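# Unplug the clipped cord from the power strip

## Task

Pull out the plug of the cord that the wire clip on the power strip is holding. At the end, neither gripper may hold any other loose object, and the plug must sit away from the wire clip.

## Robot and tools

Robot: two arms, left_arm and right_arm, each with six revolute joints and a two-finger parallel gripper. Base roots in the scene frame: left_arm at (-0.043, +0.272, +0.030) m, quat_wxyz (+1.000, 0, 0, +0.005); right_arm at (+0.006, -0.304, +0.033) m, quat_wxyz (+1.000, 0, 0, +0.017). A two-camera stand is fixed behind the arms. Loose objects can occasionally get a brief outside push.

Frames: the scene frame has its origin at table-top height, halfway between the nominal bases, +z up, +x out over the table, left_arm toward +y (arm names do not match image sides). Each arm reports its hand pose, velocities, targets and wrist-camera pose in its own base frame; fixed cameras and the table use the scene frame. Motion offsets run along that arm's base axes, and rotations pivot about its Hand target position. Gripper fingers point along the gripper's +z and separate along its y. end_effector_position is the spot between the finger pads, about 1 cm short of the tips. Reported poses may be off by a few centimetres, more at long reach.

Row layout (used by execute_actions and move): one list of 14 numbers, each in [-1, 1], covering both arms even if one stays still: dx, dy, dz, rx, ry, rz, opening for left_arm, then the same seven for right_arm. dx..rz are offsets, not poses: they count from that arm's Hand target as it was when the action or move began, never from the previous row, so sending the same offset again moves further. Scale: 1.0 = 0.6 m for dx, dy, dz and 180 degrees for rx, ry, rz, which form a single rotation vector. A translation longer than 1.0 may be shortened along its direction. The opening is absolute: +1 fully open (0.094 m), -1 closed. Six zeros re-request the current Hand target; a 0 opening is a real command, so resend the present opening to leave a gripper alone. Each control step clips commanded orientation to within 40 degrees of the measured one.

execute_actions: actions is a list of actions; each action is up to 15 rows, one per 1/30 s step; a short action repeats its last row for the remaining steps. cameras: list of names, ["all"], or []; omitted/null shows all only when actions is empty. An empty actions list returns state, images and the fuller result fields.

move: target is one row or a list of up to 15 rows, all offsets from the same starting Hand targets. speed in m/s, 0.002 to 2.9, default 0.25 (rotation up to twice that in rad/s), one value or one per target. blend in m for corner rounding (0 = stop at each). opening_speed per second on the -1..+1 scale, at least 0.2; use it to close gently. grip_force in newtons per pad, 10 to 50 (50 = full), one value or one per arm; it persists, and lower values close slowly. blocking=false returns after about 0.5 s while the move continues. Paths are straight, ignore obstacles and the other arm, end together, and are capped at 10 s. Result adds a move: line with the ending (done, off_target, moving, held, fault) and limits (limits=paced means the sent pose was clipped, limits=held means steps were withheld). done means at rest within 10 mm and 2 degrees; it says nothing about contact.

wait: seconds 0 to 10, arms keep their last command. stop: brakes a running move (needs room at speed). zoom_image: camera (cam_high, cam_left_wrist, cam_right_wrist) and region [x0, y0, x1, y1] in pixels, at most 504 by 504, from the latest image. read_manual: section "licences" only. finished_scene: scene = the current scene's number; ends it irreversibly, so call nothing after it in that reply; the goal must hold without the robot.

Results: end_effector_position (m) and end_effector_quat_wxyz per arm in its base frame; Hand target (next offsets start here; the gripper often rests a little short, so resend or add the shortfall); Tool commands; grip_measured on the opening scale (reads up to about 2.5 mm wide when empty, narrower than a squeezed part); grip_effort_nm (gripper motor effort, negative closing, not pad force, does not return to zero); Joint positions (last number = opening in m), Joint velocities ("within noise" = still), Joint torques (drive output incl. gravity; first three wrap at ±28 N m); motor temperatures. MOTOR HOT appears at 75 °C, an OVER-TEMPERATURE FAULT at 90 °C folds that arm and idles it, at 100 °C it falls. Holding loads, stretching out or pushing at unreachable poses heats motors.

Cameras, all 896x504: cam_high (fixed, scene frame), cam_left_wrist, cam_right_wrist (on the hands, may lag in motion).

Avoid: dropping things or releasing moving parts, knocking or slamming into fixed or heavy objects, hard pushes, anything leaving the table or being left off it, arms or grippers touching each other, closing on the other arm's fingers, strain on a wrist camera cable, and paths passing near an arm's own base (can flip its shoulder). Faster motion hits harder, and aiming far past a contact presses harder; to stop pressing, command back past the gripper. With the wrist near joint1's axis, small moves can swing the whole arm. To release, command an opening well above grip_measured.

Each tool is called after "Call:" as name([rows], argument=value, ...), one row to a line, values as JSON.

## Session

Call:
execute_actions(actions=[])

Scene clock: 0.00 s.
left_arm: end_effector_position=(+0.2749, -0.1294, +0.2035) grip_measured=+1.000 grip_effort_nm=n/a end_effector_quat_wxyz=(+0.445, -0.076, +0.873, -0.183) | right_arm: end_effector_position=(+0.2823, +0.2511, +0.1829) grip_measured=+1.000 grip_effort_nm=n/a end_effector_quat_wxyz=(+0.411, +0.095, +0.896, +0.137)
Joint positions: left_arm=[-0.582 0.845 0.697 -0.436 -0.235 -0.629 0.094] | right_arm=[0.987 1.367 1.011 -0.483 0.575 0.972 0.094]
Joint velocities: within noise
Joint torques (N m): no reading
Motor temperatures (°C): left_arm=[27 31 37 32 26 29 27] | right_arm=[28 30 36 31 27 28 25]
Heat: left arm: 37 °C; right arm: 36 °C.
Hand target: left_arm +0.2773, -0.1297, +0.2149; +0.458, -0.078, +0.865, -0.189 | right_arm +0.2848, +0.2514, +0.1938; +0.421, +0.100, +0.890, +0.144
Tool commands: left_gripper/opening=+1.0 right_gripper/opening=+1.0

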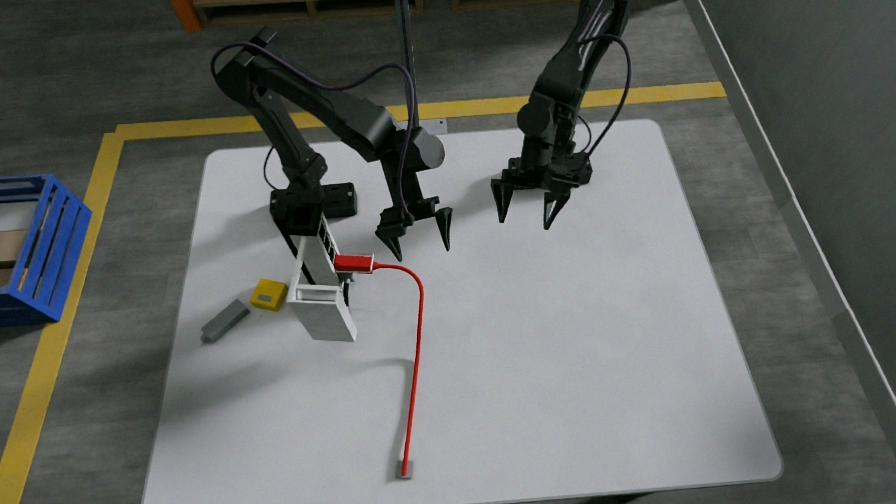

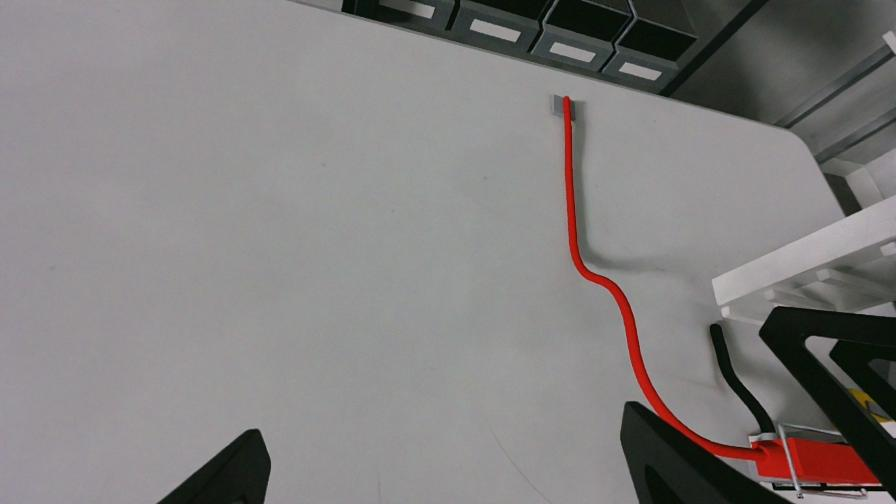

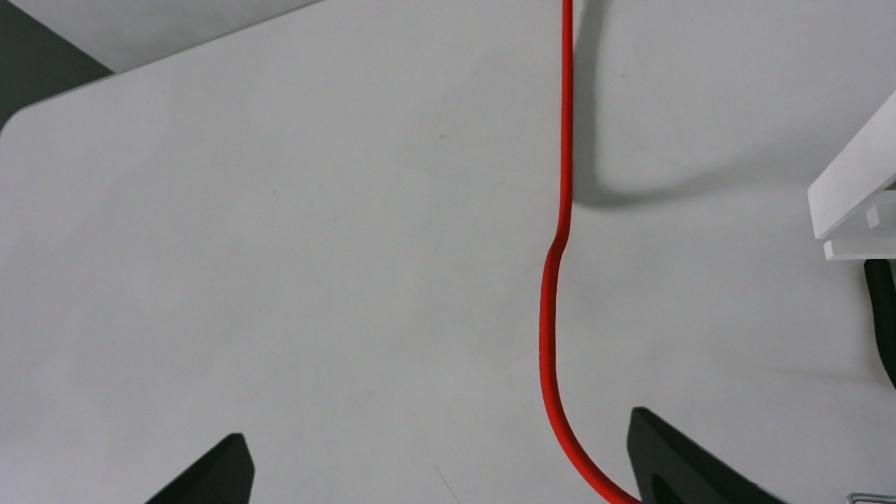

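Call:
zoom_image(camera="cam_high", region=[190, 190, 470, 350])

Call:
zoom_image(camera="cam_left_wrist", region=[646, 254, 896, 504])

Scaled by 1.800 from the camera's 896x504 image, which has a finer 1280x720 frame.

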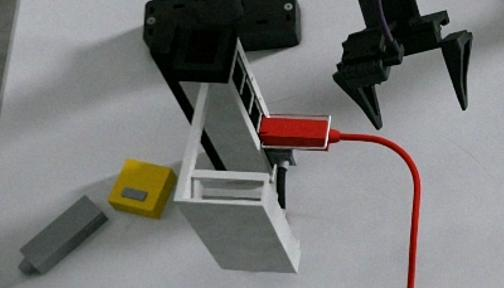

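Scaled by 2.016 from the camera's 896x504 image, which has a finer 1280x720 frame.

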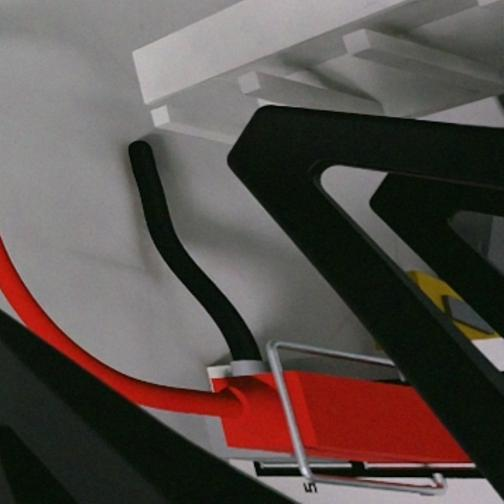

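Call:
move([
  [0,0,0,0,0,0,1,0,0,0.25,0,0,0,1],
  [0,0,0,0,0,0,1,0.12,-0.55,0.25,0,0,-0.28,1],
], cameras=["all"])

Scene clock: 10.90 s.
left_arm: end_effector_position=(+0.2749, -0.1294, +0.2035) grip_measured=+1.000 grip_effort_nm=-0.01 end_effector_quat_wxyz=(+0.445, -0.076, +0.873, -0.183) | right_arm: end_effector_position=(+0.3514, -0.0769, +0.3302) grip_measured=+1.000 grip_effort_nm=-0.01 end_effector_quat_wxyz=(+0.426, +0.469, +0.772, -0.056)
Joint positions: left_arm=[-0.582 0.845 0.697 -0.436 -0.235 -0.629 0.094] | right_arm=[0.04 1.385 1.628 -1.065 0.535 0.917 0.094]
Joint torques (N m): left_arm=[-0.12 -1.61 7.25 1.58 -0.14 0.02] | right_arm=[-0.32 -4.36 10.65 1.48 0.27 -0.07]
Heat: left arm: 38 °C; right arm: 37 °C.
Hand target: left_arm +0.2773, -0.1297, +0.2149; +0.458, -0.078, +0.865, -0.189 | right_arm +0.3568, -0.0786, +0.3439; +0.443, +0.469, +0.763, -0.049
Off the commanded pose: left_arm 0.012 m, 2 deg | right_arm 0.015 m, 2 deg.
move: off_target (left_arm, right_arm)
camera_calibration:
cam_right_wrist: T_world_to_cam=[[-0.80553, -0.506789, -0.30706, 0.342958], [-0.411406, 0.851268, -0.325712, 0.365755], [0.426458, -0.136045, -0.894218, 0.243248], [0, 0, 0, 1]] pos_world=[0.323002, -0.104456, 0.441957]

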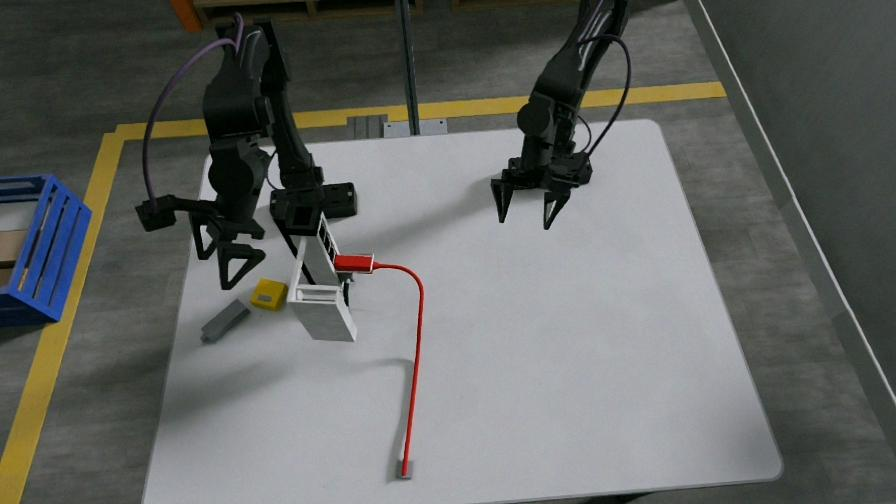

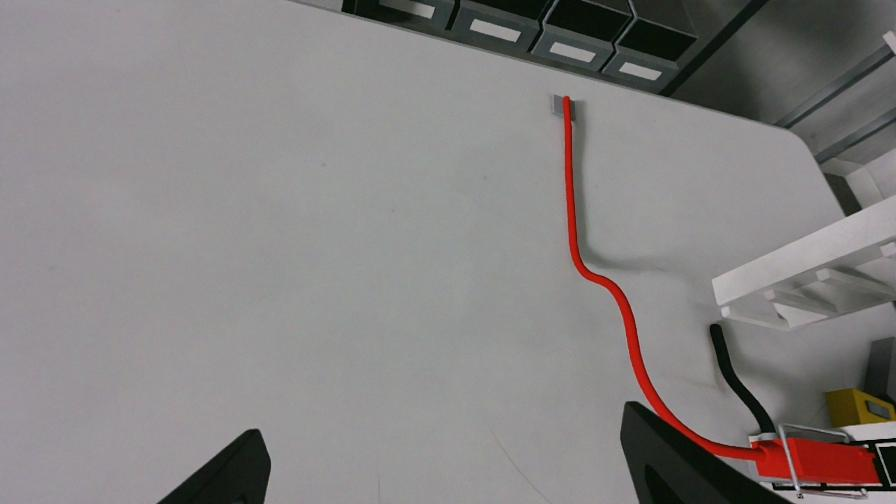

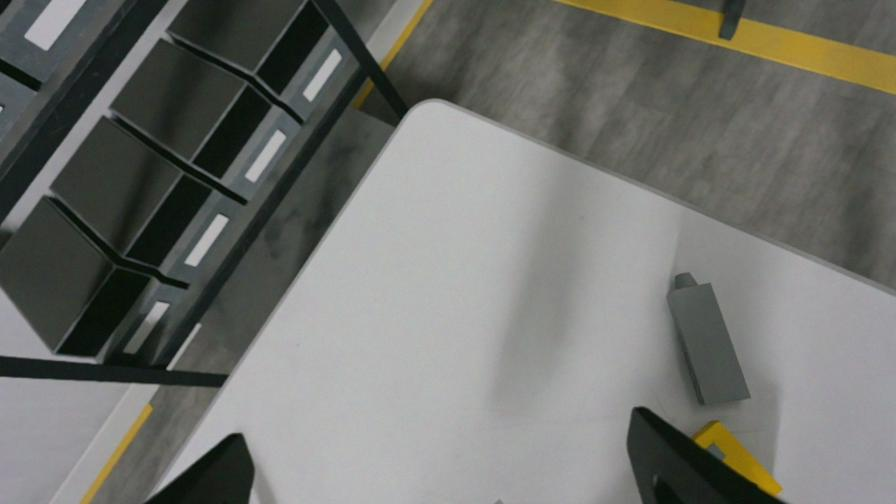

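Call:
move(target=[0.03,-0.1,0,-0.049,-0.237,-0.427,1,0,0,0,0,0,0,1], cameras=["all"])

Scene clock: 18.77 s.
left_arm: end_effector_position=(+0.2934, -0.1874, +0.2082) grip_measured=+1.000 grip_effort_nm=-0.01 end_effector_quat_wxyz=(+0.491, +0.487, +0.517, -0.504) | right_arm: end_effector_position=(+0.3514, -0.0769, +0.3301) grip_measured=+1.000 grip_effort_nm=-0.01 end_effector_quat_wxyz=(+0.426, +0.468, +0.772, -0.056)
Joint positions: left_arm=[-0.028 1.591 0.672 0.714 1.525 0.163 0.094] | right_arm=[0.04 1.385 1.628 -1.065 0.534 0.916 0.094]
Joint torques (N m): left_arm=[-0.69 -5.26 6.83 1.25 0.24 0.06] | right_arm=[-0.39 -4.25 10.91 1.41 0.23 -0.09]
Heat: left arm: 38 °C; right arm: 38 °C.
Hand target: left_arm +0.2953, -0.1897, +0.2149; +0.500, +0.500, +0.500, -0.500 | right_arm +0.3568, -0.0786, +0.3439; +0.443, +0.469, +0.763, -0.049
Off the commanded pose: left_arm 0.007 m, 3 deg | right_arm 0.015 m, 2 deg.
move: off_target (left_arm, right_arm)
camera_calibration:
cam_left_wrist: T_world_to_cam=[[-0.999907, 0.00441671, -0.0129322, 0.294139], [0.0135499, 0.443313, -0.896264, 0.318237], [0.00177445, -0.896356, -0.443331, 0.0372969], [0, 0, 0, 1]] pos_world=[0.289733, -0.108946, 0.305563]
cam_right_wrist: T_world_to_cam=[[-0.805353, -0.507163, -0.306909, 0.342875], [-0.411861, 0.851077, -0.325637, 0.365889], [0.426354, -0.135848, -0.894297, 0.243295], [0, 0, 0, 1]] pos_world=[0.323101, -0.104455, 0.441957]

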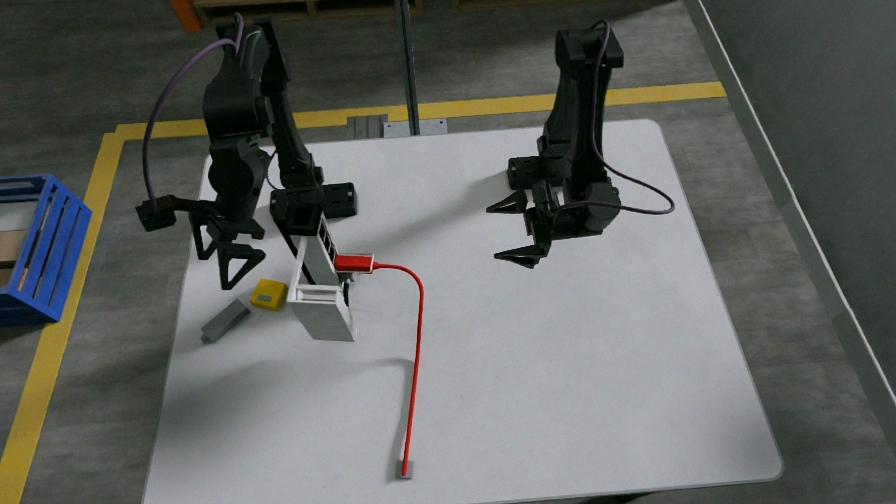

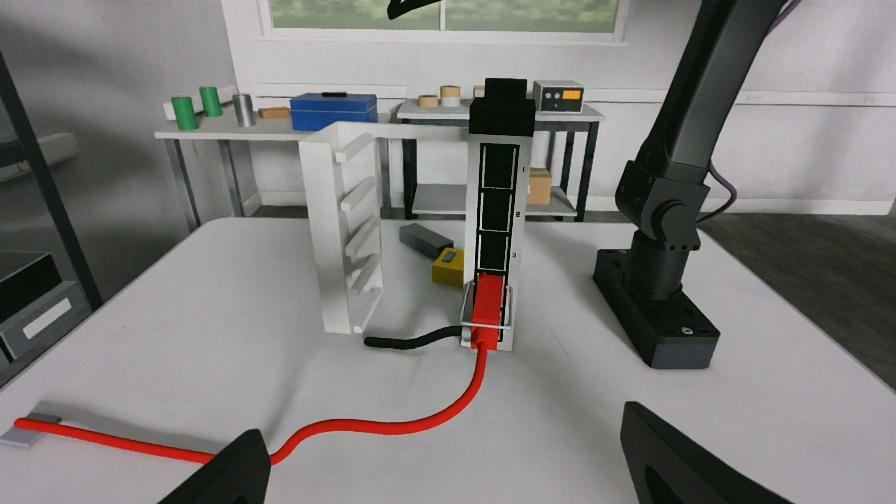

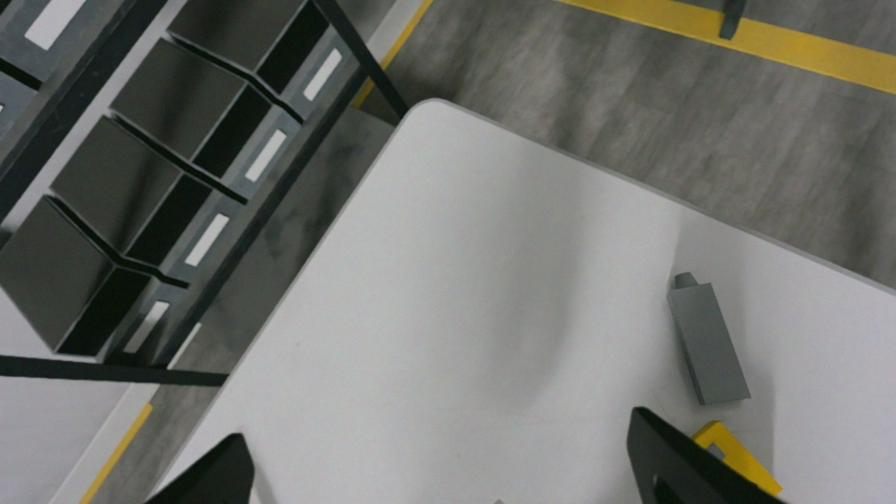

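Call:
zoom_image(camera="cam_left_wrist", region=[390, 230, 570, 380])

Scaled by 2.800 from the camera's 896x504 image, which has a finer 1280x720 frame.

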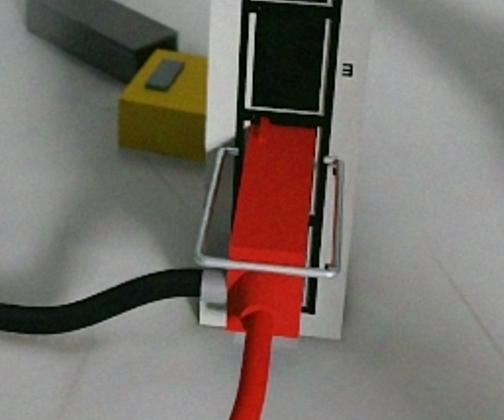

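Call:
move(target=[-0.03,-0.16,-0.07,0,0,0,1,0,0,0,0,0,0,1], cameras=["cam_left_wrist"])

Call:
zoom_image(camera="cam_left_wrist", region=[370, 230, 620, 480])

Scene clock: 24.23 s.
left_arm: end_effector_position=(+0.2771, -0.2849, +0.1737) grip_measured=+1.000 grip_effort_nm=-0.02 end_effector_quat_wxyz=(+0.495, +0.500, +0.503, -0.502) | right_arm: end_effector_position=(+0.3514, -0.0769, +0.3301) grip_measured=+1.000 grip_effort_nm=-0.01 end_effector_quat_wxyz=(+0.426, +0.468, +0.772, -0.056)
Joint positions: left_arm=[-0.363 1.778 0.615 1.148 1.212 0.004 0.094] | right_arm=[0.04 1.385 1.628 -1.065 0.534 0.916 0.094]
Joint torques (N m): left_arm=[-0.31 -6.11 3.85 1.46 -0.05 -0.03] | right_arm=[-0.24 -4.34 10.54 1.43 0.23 0.01]
Heat: left arm: 39 °C; right arm: 38 °C.
Hand target: left_arm +0.2774, -0.2856, +0.1729; +0.500, +0.500, +0.500, -0.500 | right_arm +0.3568, -0.0786, +0.3439; +0.443, +0.469, +0.763, -0.049
Off the commanded pose: left_arm 0.001 m, 1 deg | right_arm 0.015 m, 2 deg.
move: off_target (right_arm)
camera_calibration:
cam_left_wrist: T_world_to_cam=[[-0.998693, 0.0253841, -0.044357, 0.288927], [0.0510022, 0.439547, -0.896771, 0.3193], [-0.00326677, -0.897861, -0.440267, -0.0648506], [0, 0, 0, 1]] pos_world=[0.272052, -0.205908, 0.270603]
Images, in order (width x height): cam_left_wrist 896x504.

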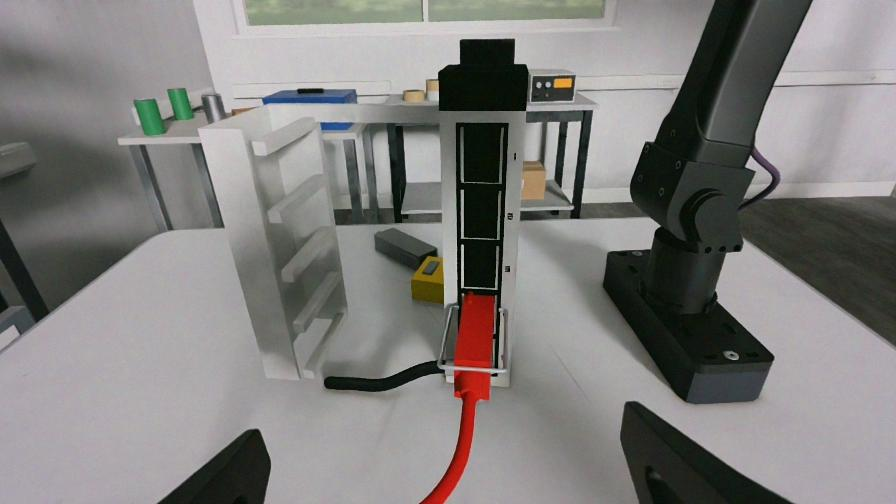

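Scaled by 2.016 from the camera's 896x504 image, which has a finer 1280x720 frame.

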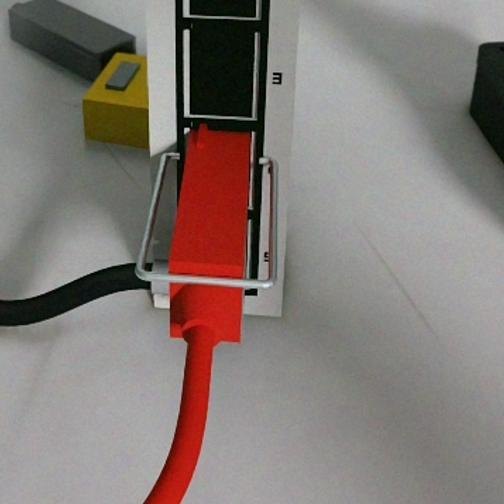

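Call:
move(target=[-0.069,-0.124,-0.205,0,0,0,-1,0,0,0,0,0,0,1], cameras=["cam_left_wrist","cam_high"])

Call:
zoom_image(camera="cam_left_wrist", region=[320, 230, 570, 480])

Scene clock: 38.23 s.
left_arm: end_effector_position=(+0.2303, -0.3560, +0.0313) grip_measured=-0.989 grip_effort_nm=-0.59 end_effector_quat_wxyz=(+0.438, +0.509, +0.548, -0.498) | right_arm: end_effector_position=(+0.3514, -0.0769, +0.3301) grip_measured=+1.000 grip_effort_nm=-0.01 end_effector_quat_wxyz=(+0.426, +0.468, +0.772, -0.056)
Joint positions: left_arm=[-0.649 2.29 0.604 1.483 0.939 0.063 0.001] | right_arm=[0.04 1.385 1.628 -1.065 0.534 0.916 0.094]
Joint torques (N m): left_arm=[-0.06 -8.2 2.86 2.37 0.05 0.12] | right_arm=[-0.2 -4.1 10.73 1.43 0.24 -0.15]
Motor temperatures (°C): left_arm=[27 32 38 37 26 29 27] | right_arm=[28 31 38 36 27 28 25]
Heat: left arm: 38 °C; right arm: 38 °C.
Hand target: left_arm +0.2360, -0.3600, +0.0499; +0.500, +0.500, +0.500, -0.500 | right_arm +0.3568, -0.0786, +0.3439; +0.443, +0.469, +0.763, -0.049
Off the commanded pose: left_arm 0.020 m, 9 deg | right_arm 0.015 m, 2 deg.
joint sent to its limit (left arm) — joint 4 (wrist pitch), upper limit. The joint targets are off in orientation, not in position.
move: off_target (left_arm, right_arm)
camera_calibration:
cam_left_wrist: T_world_to_cam=[[-0.997931, 0.0421802, 0.0485222, 0.240565], [-0.0181384, 0.539342, -0.841891, 0.275056], [-0.0616812, -0.84103, -0.537461, -0.154859], [0, 0, 0, 1]] pos_world=[0.235505, -0.288737, 0.136663]
Images, in order (width x height): cam_high 896x504, cam_left_wrist 896x504.

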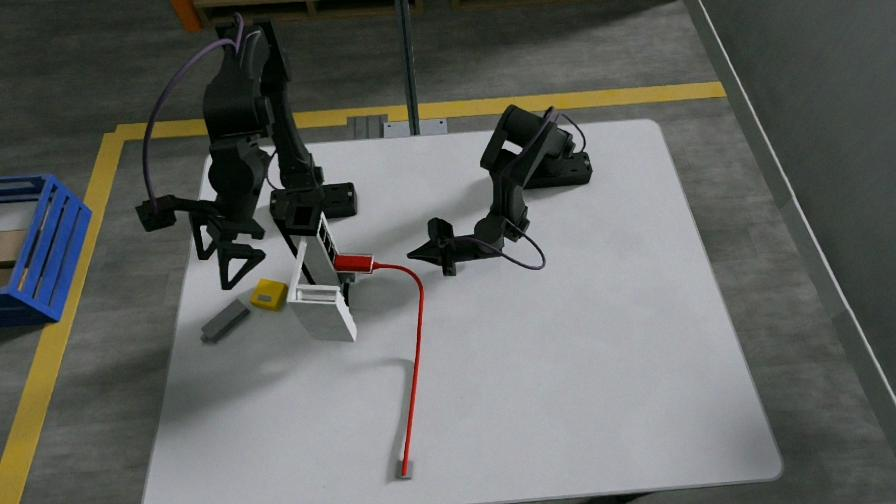

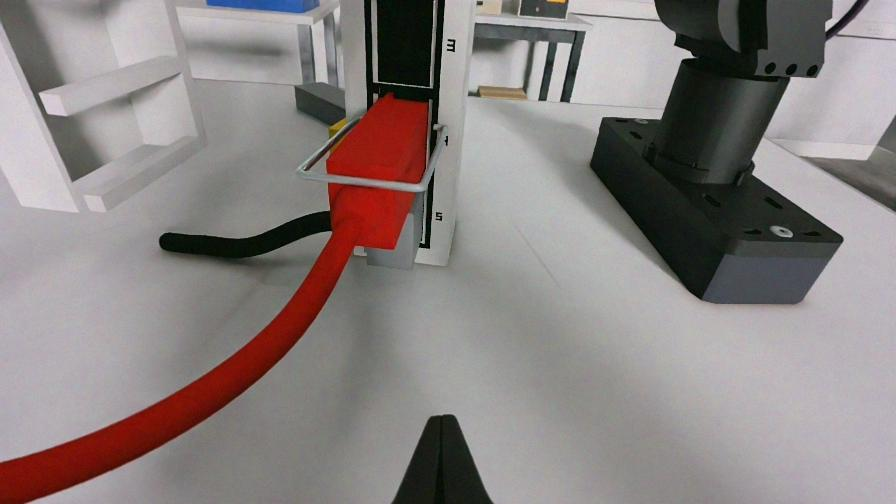

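Scaled by 2.016 from the camera's 896x504 image, which has a finer 1280x720 frame.

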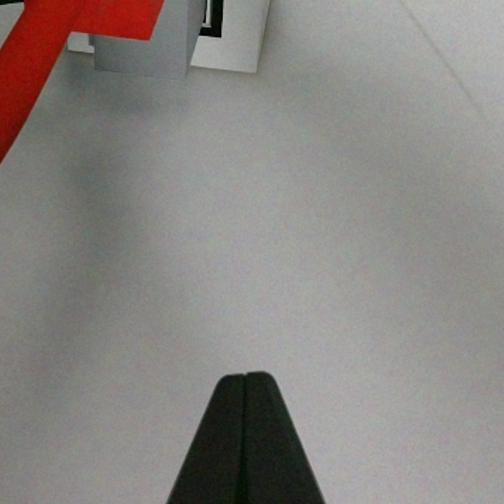

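Call:
move([
  [0.008,-0.142,0.005,0,0,0,-1,0,0,0,0,0,0,1],
  [0.008,-0.142,0.1,0,0,0,-1,0,0,0,0,0,0,1],
], cameras=["cam_left_wrist","cam_high"], speed=0.1)

Call:
zoom_image(camera="cam_left_wrist", region=[320, 230, 570, 480])

Scene clock: 46.23 s.
left_arm: end_effector_position=(+0.2392, -0.4404, +0.0738) grip_measured=-0.989 grip_effort_nm=-0.59 end_effector_quat_wxyz=(+0.461, +0.498, +0.539, -0.499) | right_arm: end_effector_position=(+0.3514, -0.0769, +0.3301) grip_measured=+1.000 grip_effort_nm=-0.01 end_effector_quat_wxyz=(+0.426, +0.468, +0.772, -0.056)
Joint positions: left_arm=[-0.831 2.236 0.836 1.296 0.738 -0.009 0.001] | right_arm=[0.04 1.385 1.628 -1.065 0.534 0.916 0.094]
Joint torques (N m): left_arm=[-0.54 -14.09 4.14 1.85 0.04 0.11] | right_arm=[-0.38 -4.23 10.61 1.47 0.3 -0.04]
Heat: left arm: 40 °C; right arm: 39 °C.
Hand target: left_arm +0.2408, -0.4453, +0.1099; +0.500, +0.500, +0.500, -0.500 | right_arm +0.3568, -0.0786, +0.3439; +0.443, +0.469, +0.763, -0.049
Off the commanded pose: left_arm 0.036 m, 6 deg | right_arm 0.015 m, 2 deg.
move: off_target (left_arm, right_arm)
camera_calibration:
cam_left_wrist: T_world_to_cam=[[-0.999492, 0.0198214, 0.024937, 0.243207], [-0.011602, 0.502548, -0.864471, 0.34048], [-0.0296671, -0.864322, -0.502063, -0.222945], [0, 0, 0, 1]] pos_world=[0.240419, -0.368625, 0.176338]
Images, in order (width x height): cam_high 896x504, cam_left_wrist 896x504.

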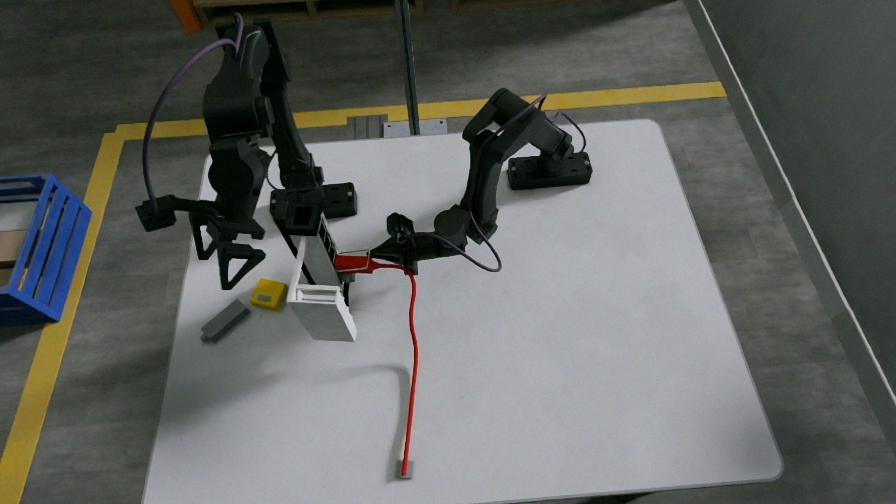

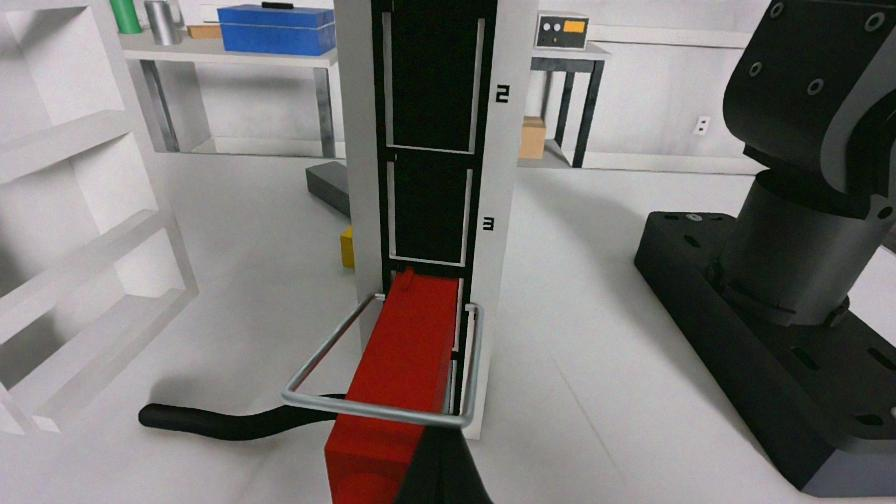

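Scaled by 2.016 from the camera's 896x504 image, which has a finer 1280x720 frame.

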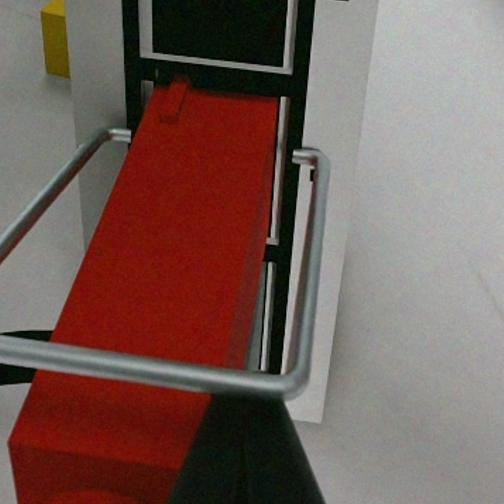

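Call:
move([
  [0,-0.01,0.06,0,0,0,-1,0,0,0,0,0,0,1],
], cameras=["cam_left_wrist"], speed=0.1)

Call:
zoom_image(camera="cam_left_wrist", region=[250, 230, 550, 500])

Scene clock: 48.83 s.
left_arm: end_effector_position=(+0.2401, -0.4461, +0.1153) grip_measured=-0.989 grip_effort_nm=-0.59 end_effector_quat_wxyz=(+0.470, +0.497, +0.534, -0.498) | right_arm: end_effector_position=(+0.3514, -0.0769, +0.3301) grip_measured=+1.000 grip_effort_nm=-0.01 end_effector_quat_wxyz=(+0.426, +0.468, +0.772, -0.056)
Joint positions: left_arm=[-0.842 2.101 0.85 1.168 0.721 -0.01 0.001] | right_arm=[0.04 1.385 1.628 -1.065 0.534 0.916 0.094]
Joint torques (N m): left_arm=[-0.49 -12.64 5.78 1.74 0.07 0.11] | right_arm=[-0.31 -4.08 10.69 1.43 0.26 -0.03]
Heat: left arm: 40 °C; right arm: 39 °C.
Hand target: left_arm +0.2408, -0.4512, +0.1459; +0.500, +0.500, +0.500, -0.500 | right_arm +0.3568, -0.0786, +0.3439; +0.443, +0.469, +0.763, -0.049
Off the commanded pose: left_arm 0.031 m, 5 deg | right_arm 0.015 m, 2 deg.
move: off_target (left_arm, right_arm)
camera_calibration:
cam_left_wrist: T_world_to_cam=[[-0.999839, 0.01403, 0.0111434, 0.242326], [-0.00283031, 0.49046, -0.871459, 0.372458], [-0.0176919, -0.871351, -0.490341, -0.214395], [0, 0, 0, 1]] pos_world=[0.239548, -0.372889, 0.216755]
Images, in order (width x height): cam_left_wrist 896x504.

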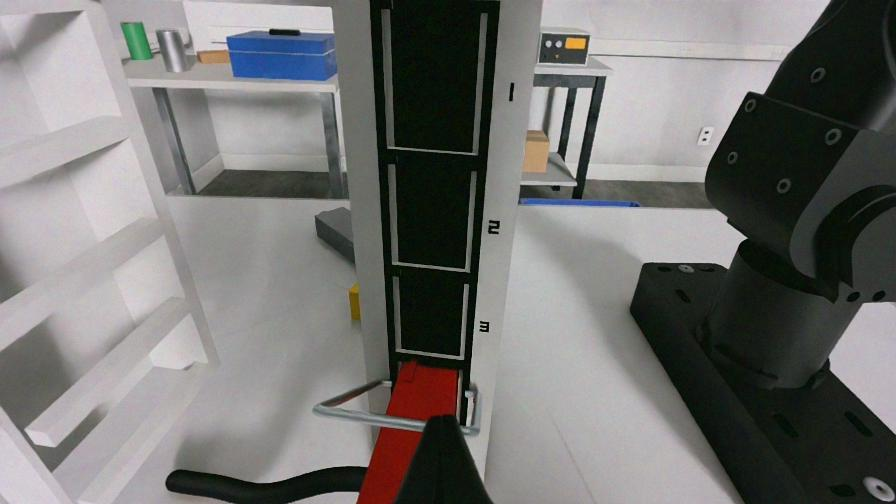

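Scaled by 1.680 from the camera's 896x504 image, which has a finer 1280x720 frame.

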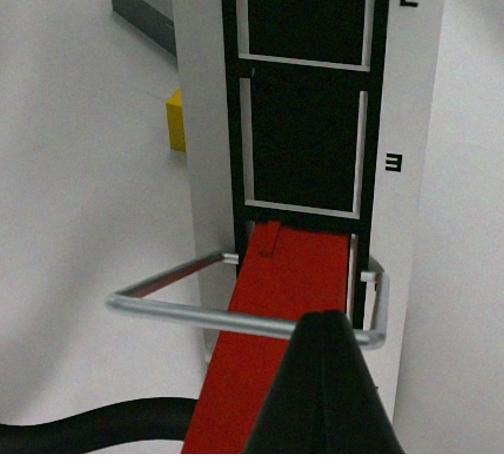

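Call:
move([
  [0,-0.0,0.055,0,0,0,-1,0,0,0,0,0,0,1],
  [0,-0.06,0.06,0,0,0,-1,0,0,0,0,0,0,1],
], cameras=["cam_left_wrist"], speed=0.1)

Call:
zoom_image(camera="cam_left_wrist", region=[250, 230, 550, 500])

Scene clock: 52.03 s.
left_arm: end_effector_position=(+0.2366, -0.4832, +0.1751) grip_measured=-0.989 grip_effort_nm=-0.59 end_effector_quat_wxyz=(+0.487, +0.501, +0.509, -0.503) | right_arm: end_effector_position=(+0.3514, -0.0769, +0.3301) grip_measured=+1.000 grip_effort_nm=-0.01 end_effector_quat_wxyz=(+0.426, +0.468, +0.772, -0.056)
Joint positions: left_arm=[-0.907 2.019 1.006 0.99 0.672 -0.009 0.001] | right_arm=[0.04 1.385 1.628 -1.065 0.534 0.916 0.094]
Joint torques (N m): left_arm=[-0.12 -9.2 6.78 1.59 -0.09 0.09] | right_arm=[-0.38 -3.99 10.69 1.44 0.27 -0.07]
Heat: left arm: 40 °C; right arm: 39 °C.
Hand target: left_arm +0.2409, -0.4872, +0.1820; +0.500, +0.500, +0.500, -0.500 | right_arm +0.3568, -0.0786, +0.3439; +0.443, +0.469, +0.763, -0.049
Off the commanded pose: left_arm 0.009 m, 2 deg | right_arm 0.015 m, 2 deg.
move: off_target (right_arm)
camera_calibration:
cam_left_wrist: T_world_to_cam=[[-0.999065, 0.0303973, -0.0307325, 0.253716], [0.041153, 0.451341, -0.891402, 0.416959], [-0.0132254, -0.891834, -0.45217, -0.235062], [0, 0, 0, 1]] pos_world=[0.233211, -0.405539, 0.273188]
Images, in order (width x height): cam_left_wrist 896x504.

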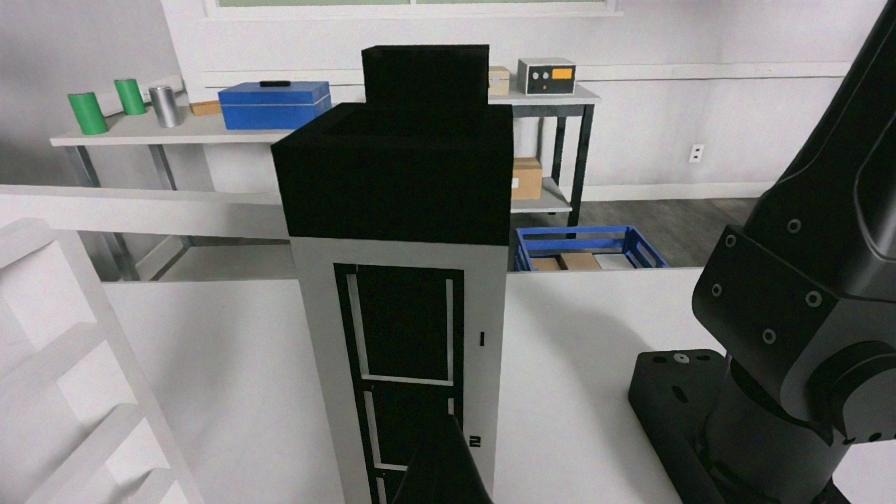

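Scaled by 1.680 from the camera's 896x504 image, which has a finer 1280x720 frame.

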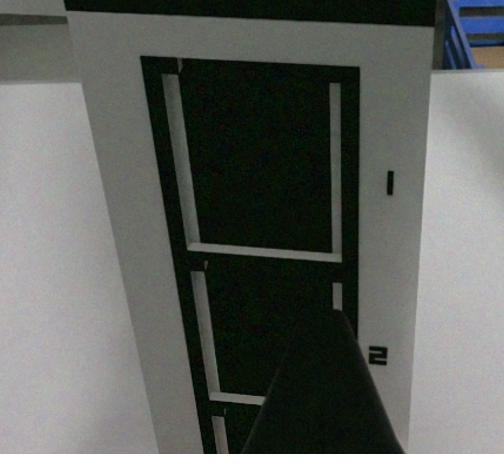

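Call:
move(target=[0,0.25,-0.0,0,0,0,1,0,0,0,0,0,0,1], cameras=["cam_left_wrist"])

Call:
zoom_image(camera="cam_left_wrist", region=[310, 240, 560, 490])

Scene clock: 55.13 s.
left_arm: end_effector_position=(+0.2432, -0.3391, +0.1670) grip_measured=+0.997 grip_effort_nm=0.13 end_effector_quat_wxyz=(+0.482, +0.495, +0.519, -0.502) | right_arm: end_effector_position=(+0.3514, -0.0769, +0.3301) grip_measured=+1.000 grip_effort_nm=-0.01 end_effector_quat_wxyz=(+0.426, +0.468, +0.772, -0.056)
Joint positions: left_arm=[-0.583 1.755 0.587 1.114 0.983 0.001 0.094] | right_arm=[0.04 1.385 1.628 -1.065 0.534 0.916 0.094]
Joint torques (N m): left_arm=[0.08 -9.37 3.92 1.6 0.08 -0.01] | right_arm=[-0.42 -4.12 10.76 1.49 0.25 -0.08]
Heat: left arm: 40 °C; right arm: 39 °C.
Hand target: left_arm +0.2408, -0.3373, +0.1820; +0.500, +0.500, +0.500, -0.500 | right_arm +0.3568, -0.0786, +0.3439; +0.443, +0.469, +0.763, -0.049
Off the commanded pose: left_arm 0.015 m, 3 deg | right_arm 0.015 m, 2 deg.
move: off_target (left_arm, right_arm)
camera_calibration:
cam_left_wrist: T_world_to_cam=[[-0.999787, 0.0176788, -0.0106086, 0.248216], [0.0175717, 0.461476, -0.886978, 0.352854], [-0.0107851, -0.886976, -0.461689, -0.107517], [0, 0, 0, 1]] pos_world=[0.240803, -0.262587, 0.265967]
Images, in order (width x height): cam_left_wrist 896x504.

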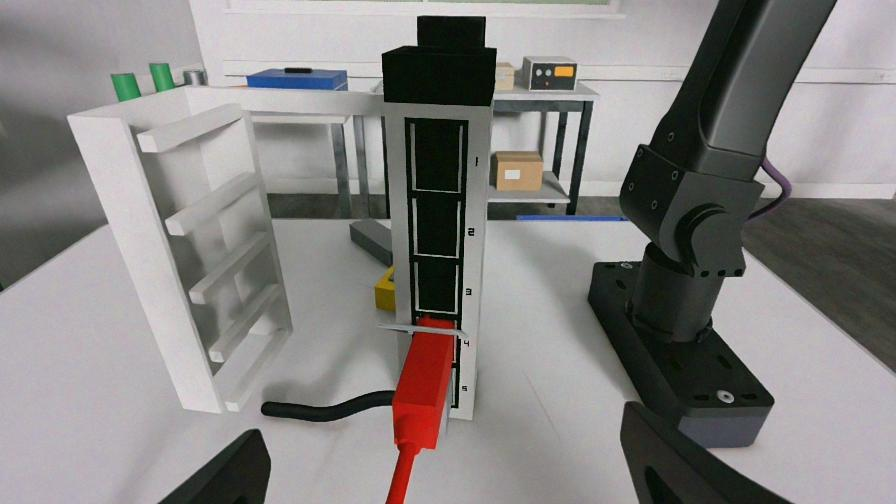

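Scaled by 2.016 from the camera's 896x504 image, which has a finer 1280x720 frame.

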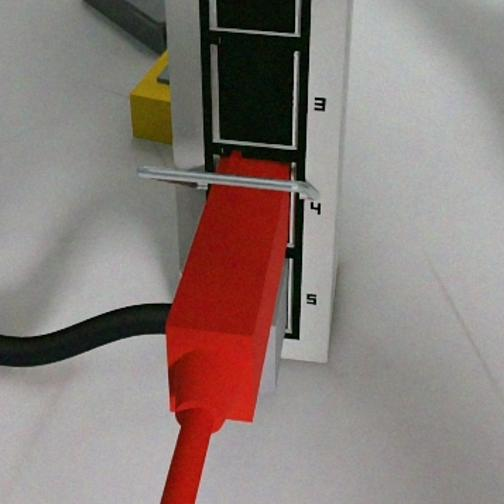

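Call:
move(target=[0.04,-0.08,-0.15,0,0,-0.05,0.2,0,0,0,0,0,0,1], cameras=["cam_left_wrist"])

Scene clock: 58.67 s.
left_arm: end_effector_position=(+0.2646, -0.3817, +0.0859) grip_measured=+0.203 grip_effort_nm=-0.15 end_effector_quat_wxyz=(+0.446, +0.531, +0.479, -0.538) | right_arm: end_effector_position=(+0.3514, -0.0769, +0.3301) grip_measured=+1.000 grip_effort_nm=-0.01 end_effector_quat_wxyz=(+0.426, +0.468, +0.772, -0.056)
Joint positions: left_arm=[-0.613 2.242 0.84 1.35 1.103 0.005 0.056] | right_arm=[0.04 1.385 1.628 -1.065 0.534 0.916 0.094]
Joint torques (N m): left_arm=[-0.43 -8.7 4.56 1.7 0.12 -0.03] | right_arm=[-0.38 -4.05 10.7 1.5 0.21 -0.08]
Heat: left arm: 39 °C; right arm: 39 °C.
Hand target: left_arm +0.2648, -0.3852, +0.0919; +0.459, +0.538, +0.459, -0.537 | right_arm +0.3568, -0.0786, +0.3439; +0.443, +0.469, +0.763, -0.049
Off the commanded pose: left_arm 0.007 m, 3 deg | right_arm 0.015 m, 2 deg.
move: off_target (left_arm, right_arm)
camera_calibration:
cam_left_wrist: T_world_to_cam=[[-0.985991, 0.166317, -0.0126557, 0.32268], [0.0869918, 0.448014, -0.889784, 0.276888], [-0.142316, -0.87842, -0.456206, -0.144934], [0, 0, 0, 1]] pos_world=[0.273447, -0.30503, 0.184334]
Images, in order (width x height): cam_left_wrist 896x504.

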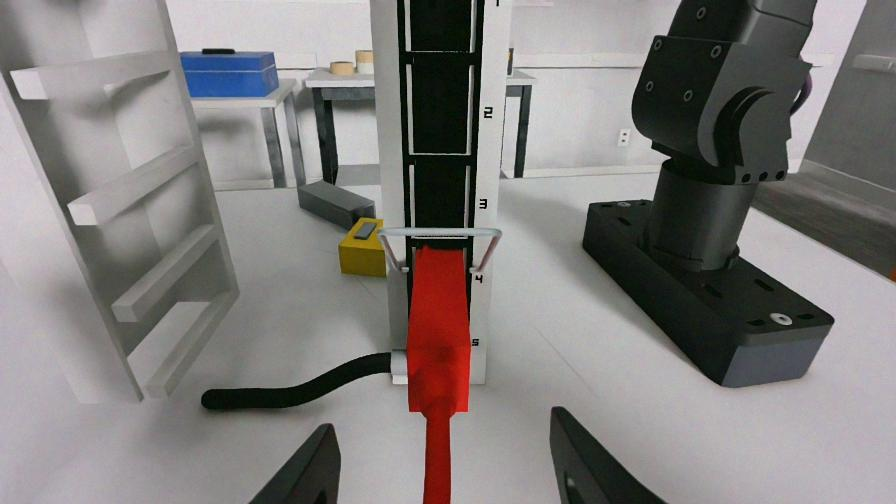

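Call:
move([
  [-0.02,-0.128,-0.02,0,0,0,0.2,0,0,0,0,0,0,1],
  [-0.02,-0.128,-0.02,0,0,0,-0.6,0,0,0,0,0,0,1],
], cameras=["cam_left_wrist"], speed=0.15, opening_speed=0.8)

Scene clock: 62.87 s.
left_arm: end_effector_position=(+0.2508, -0.4592, +0.0870) grip_measured=-0.597 grip_effort_nm=-0.16 end_effector_quat_wxyz=(+0.463, +0.539, +0.453, -0.539) | right_arm: end_effector_position=(+0.3514, -0.0769, +0.3301) grip_measured=+1.000 grip_effort_nm=-0.01 end_effector_quat_wxyz=(+0.426, +0.468, +0.772, -0.056)
Joint positions: left_arm=[-0.79 2.352 1.038 1.328 0.941 -0.002 0.019] | right_arm=[0.04 1.385 1.628 -1.065 0.534 0.916 0.094]
Joint torques (N m): left_arm=[-0.24 -9.24 4.85 1.31 -0.08 0.02] | right_arm=[-0.43 -4.19 10.8 1.42 0.27 -0.02]
Heat: left arm: 39 °C; right arm: 39 °C.
Hand target: left_arm +0.2529, -0.4620, +0.0800; +0.459, +0.538, +0.459, -0.537 | right_arm +0.3568, -0.0786, +0.3439; +0.443, +0.469, +0.763, -0.049
Off the commanded pose: left_arm 0.008 m, 1 deg | right_arm 0.015 m, 2 deg.
move: off_target (right_arm)
camera_calibration:
cam_left_wrist: T_world_to_cam=[[-0.9814, 0.18042, -0.0655919, 0.331943], [0.13576, 0.410687, -0.901613, 0.285452], [-0.135731, -0.893747, -0.427542, -0.225559], [0, 0, 0, 1]] pos_world=[0.256401, -0.378713, 0.182704]
Images, in order (width x height): cam_left_wrist 896x504.

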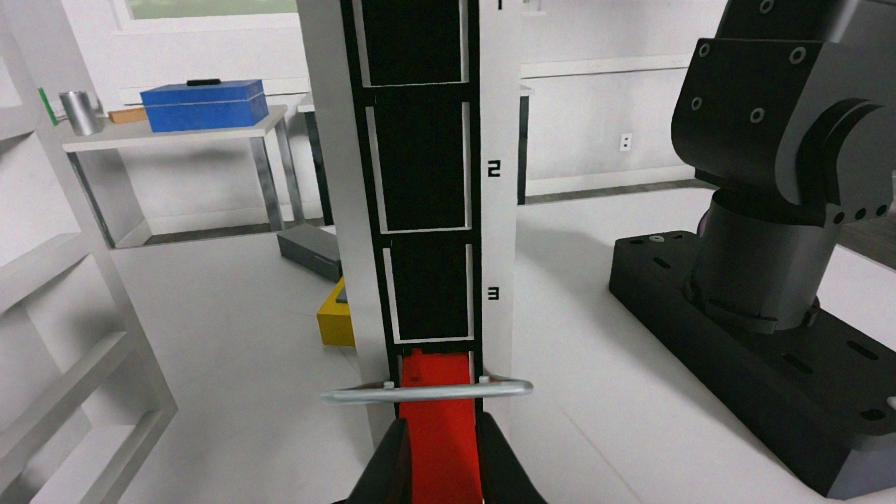

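Call:
move(target=[0,0,0,0,0,0,-1,0,0,0,0,0,0,1], opening_speed=0.4, cameras=["cam_left_wrist"])

Scene clock: 64.87 s.
left_arm: end_effector_position=(+0.2516, -0.4593, +0.0870) grip_measured=-0.989 grip_effort_nm=-0.59 end_effector_quat_wxyz=(+0.464, +0.538, +0.455, -0.538) | right_arm: end_effector_position=(+0.3514, -0.0769, +0.3301) grip_measured=+1.000 grip_effort_nm=-0.01 end_effector_quat_wxyz=(+0.426, +0.468, +0.772, -0.056)
Joint positions: left_arm=[-0.79 2.352 1.038 1.328 0.937 -0.002 0.001] | right_arm=[0.04 1.385 1.628 -1.065 0.534 0.916 0.094]
Joint torques (N m): left_arm=[-0.23 -9.25 4.81 1.33 -0.04 0.01] | right_arm=[-0.32 -4.15 10.89 1.48 0.26 -0.02]
Heat: left arm: 39 °C; right arm: 39 °C.
Hand target: left_arm +0.2529, -0.4620, +0.0800; +0.459, +0.538, +0.459, -0.537 | right_arm +0.3568, -0.0786, +0.3439; +0.443, +0.469, +0.763, -0.049
Off the commanded pose: left_arm 0.008 m, 1 deg | right_arm 0.015 m, 2 deg.
move: off_target (right_arm)
camera_calibration:
cam_left_wrist: T_world_to_cam=[[-0.982151, 0.176299, -0.0655634, 0.331058], [0.133995, 0.411161, -0.901661, 0.28607], [-0.132005, -0.894352, -0.427445, -0.226789], [0, 0, 0, 1]] pos_world=[0.256879, -0.378816, 0.182703]
Images, in order (width x height): cam_left_wrist 896x504.

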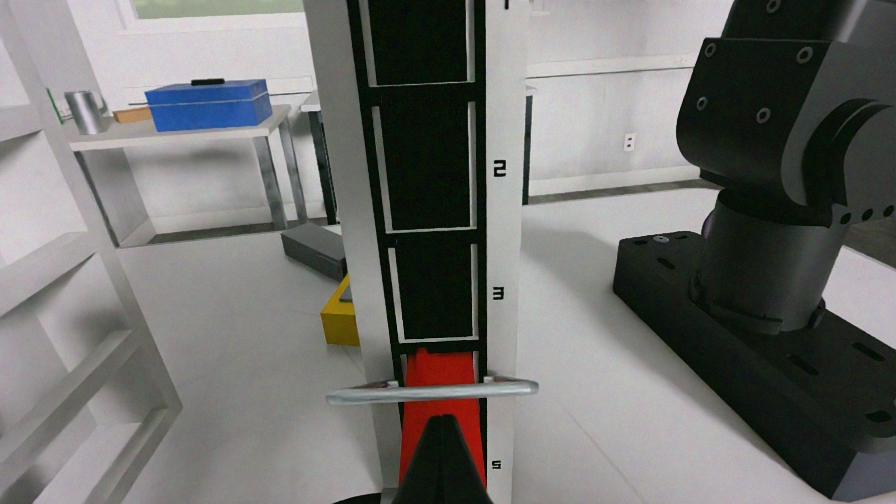

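Call:
move([
  [0,0.015,0.01,0,0,0,0.2,0,0,0,0,0,0,1],
  [0,0.015,-0.055,0,0,0,0.2,0,0,0,0,0,0,1],
], cameras=["cam_left_wrist"], speed=0.15)

Scene clock: 68.80 s.
left_arm: end_effector_position=(+0.2510, -0.4551, +0.0630) grip_measured=+0.197 grip_effort_nm=0.12 end_effector_quat_wxyz=(+0.470, +0.539, +0.447, -0.538) | right_arm: end_effector_position=(+0.3514, -0.0769, +0.3301) grip_measured=+1.000 grip_effort_nm=-0.01 end_effector_quat_wxyz=(+0.426, +0.468, +0.772, -0.056)
Joint positions: left_arm=[-0.783 2.444 1.045 1.433 0.948 -0.002 0.056] | right_arm=[0.04 1.385 1.628 -1.065 0.534 0.916 0.094]
Joint torques (N m): left_arm=[0.47 -8.36 3.51 1.34 0 0] | right_arm=[-0.31 -4.25 10.8 1.46 0.24 -0.07]
Heat: left arm: 39 °C; right arm: 39 °C.
Hand target: left_arm +0.2527, -0.4531, +0.0471; +0.459, +0.538, +0.459, -0.537 | right_arm +0.3568, -0.0786, +0.3439; +0.443, +0.469, +0.763, -0.049
Off the commanded pose: left_arm 0.016 m, 2 deg | right_arm 0.015 m, 2 deg.
move: off_target (left_arm, right_arm)
camera_calibration:
cam_left_wrist: T_world_to_cam=[[-0.980554, 0.178332, -0.0819283, 0.329696], [0.14806, 0.398209, -0.905267, 0.253594], [-0.128813, -0.899793, -0.416869, -0.237387], [0, 0, 0, 1]] pos_world=[0.255159, -0.373378, 0.157622]
Images, in order (width x height): cam_left_wrist 896x504.

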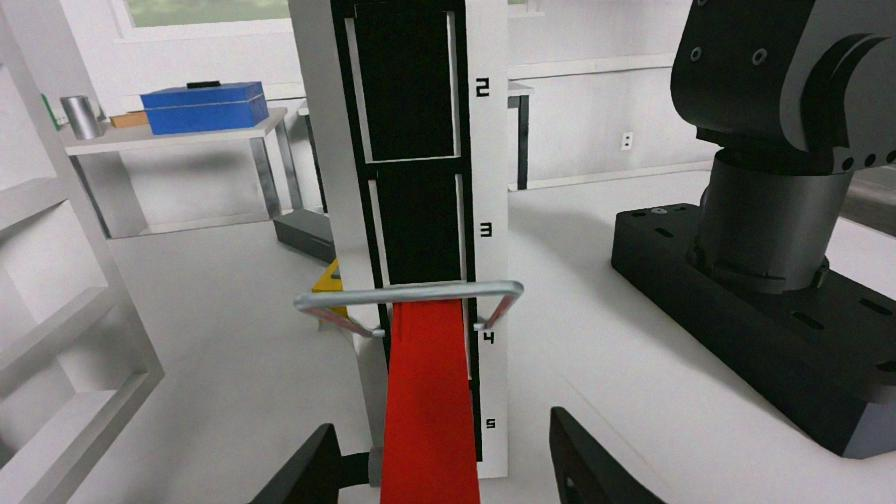

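Call:
move(target=[0,0,0,0,0,0,-1,0,0,0,0,0,0,1], opening_speed=0.5, cameras=["cam_left_wrist"])

Scene clock: 72.47 s.
left_arm: end_effector_position=(+0.2545, -0.4561, +0.0629) grip_measured=-0.511 grip_effort_nm=-1.04 end_effector_quat_wxyz=(+0.474, +0.534, +0.451, -0.535) | right_arm: end_effector_position=(+0.3514, -0.0769, +0.3301) grip_measured=+1.000 grip_effort_nm=-0.01 end_effector_quat_wxyz=(+0.426, +0.468, +0.772, -0.056)
Joint positions: left_arm=[-0.783 2.447 1.049 1.433 0.931 -0.004 0.023] | right_arm=[0.04 1.385 1.628 -1.065 0.534 0.916 0.094]
Joint torques (N m): left_arm=[0.4 -8.54 3.28 1.34 0.22 0.03] | right_arm=[-0.31 -4.1 10.65 1.41 0.27 -0.08]
Heat: left arm: 38 °C; right arm: 39 °C.
Hand target: left_arm +0.2527, -0.4531, +0.0471; +0.459, +0.538, +0.459, -0.537 | right_arm +0.3568, -0.0786, +0.3439; +0.443, +0.469, +0.763, -0.049
Off the commanded pose: left_arm 0.016 m, 2 deg | right_arm 0.015 m, 2 deg.
move: off_target (left_arm, right_arm)
camera_calibration:
cam_left_wrist: T_world_to_cam=[[-0.983503, 0.162158, -0.0801651, 0.326536], [0.139729, 0.399578, -0.905987, 0.256249], [-0.114881, -0.902243, -0.415645, -0.242556], [0, 0, 0, 1]] pos_world=[0.257479, -0.374186, 0.157518]
Images, in order (width x height): cam_left_wrist 896x504.

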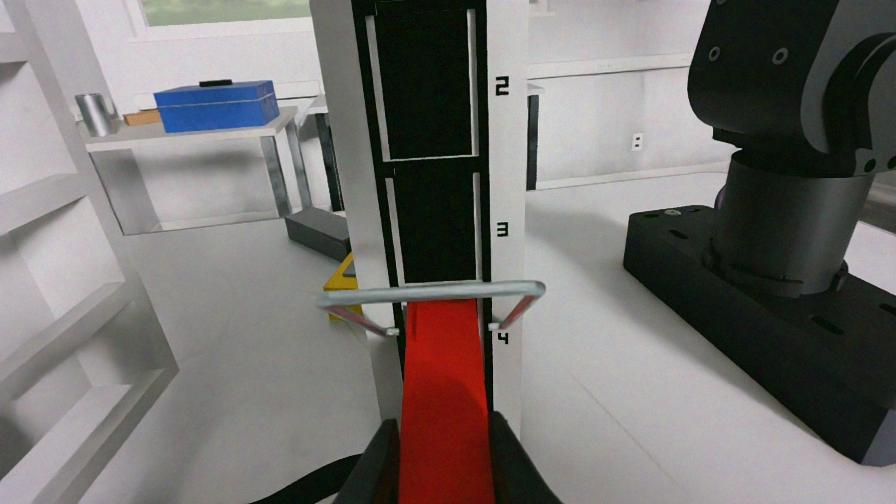

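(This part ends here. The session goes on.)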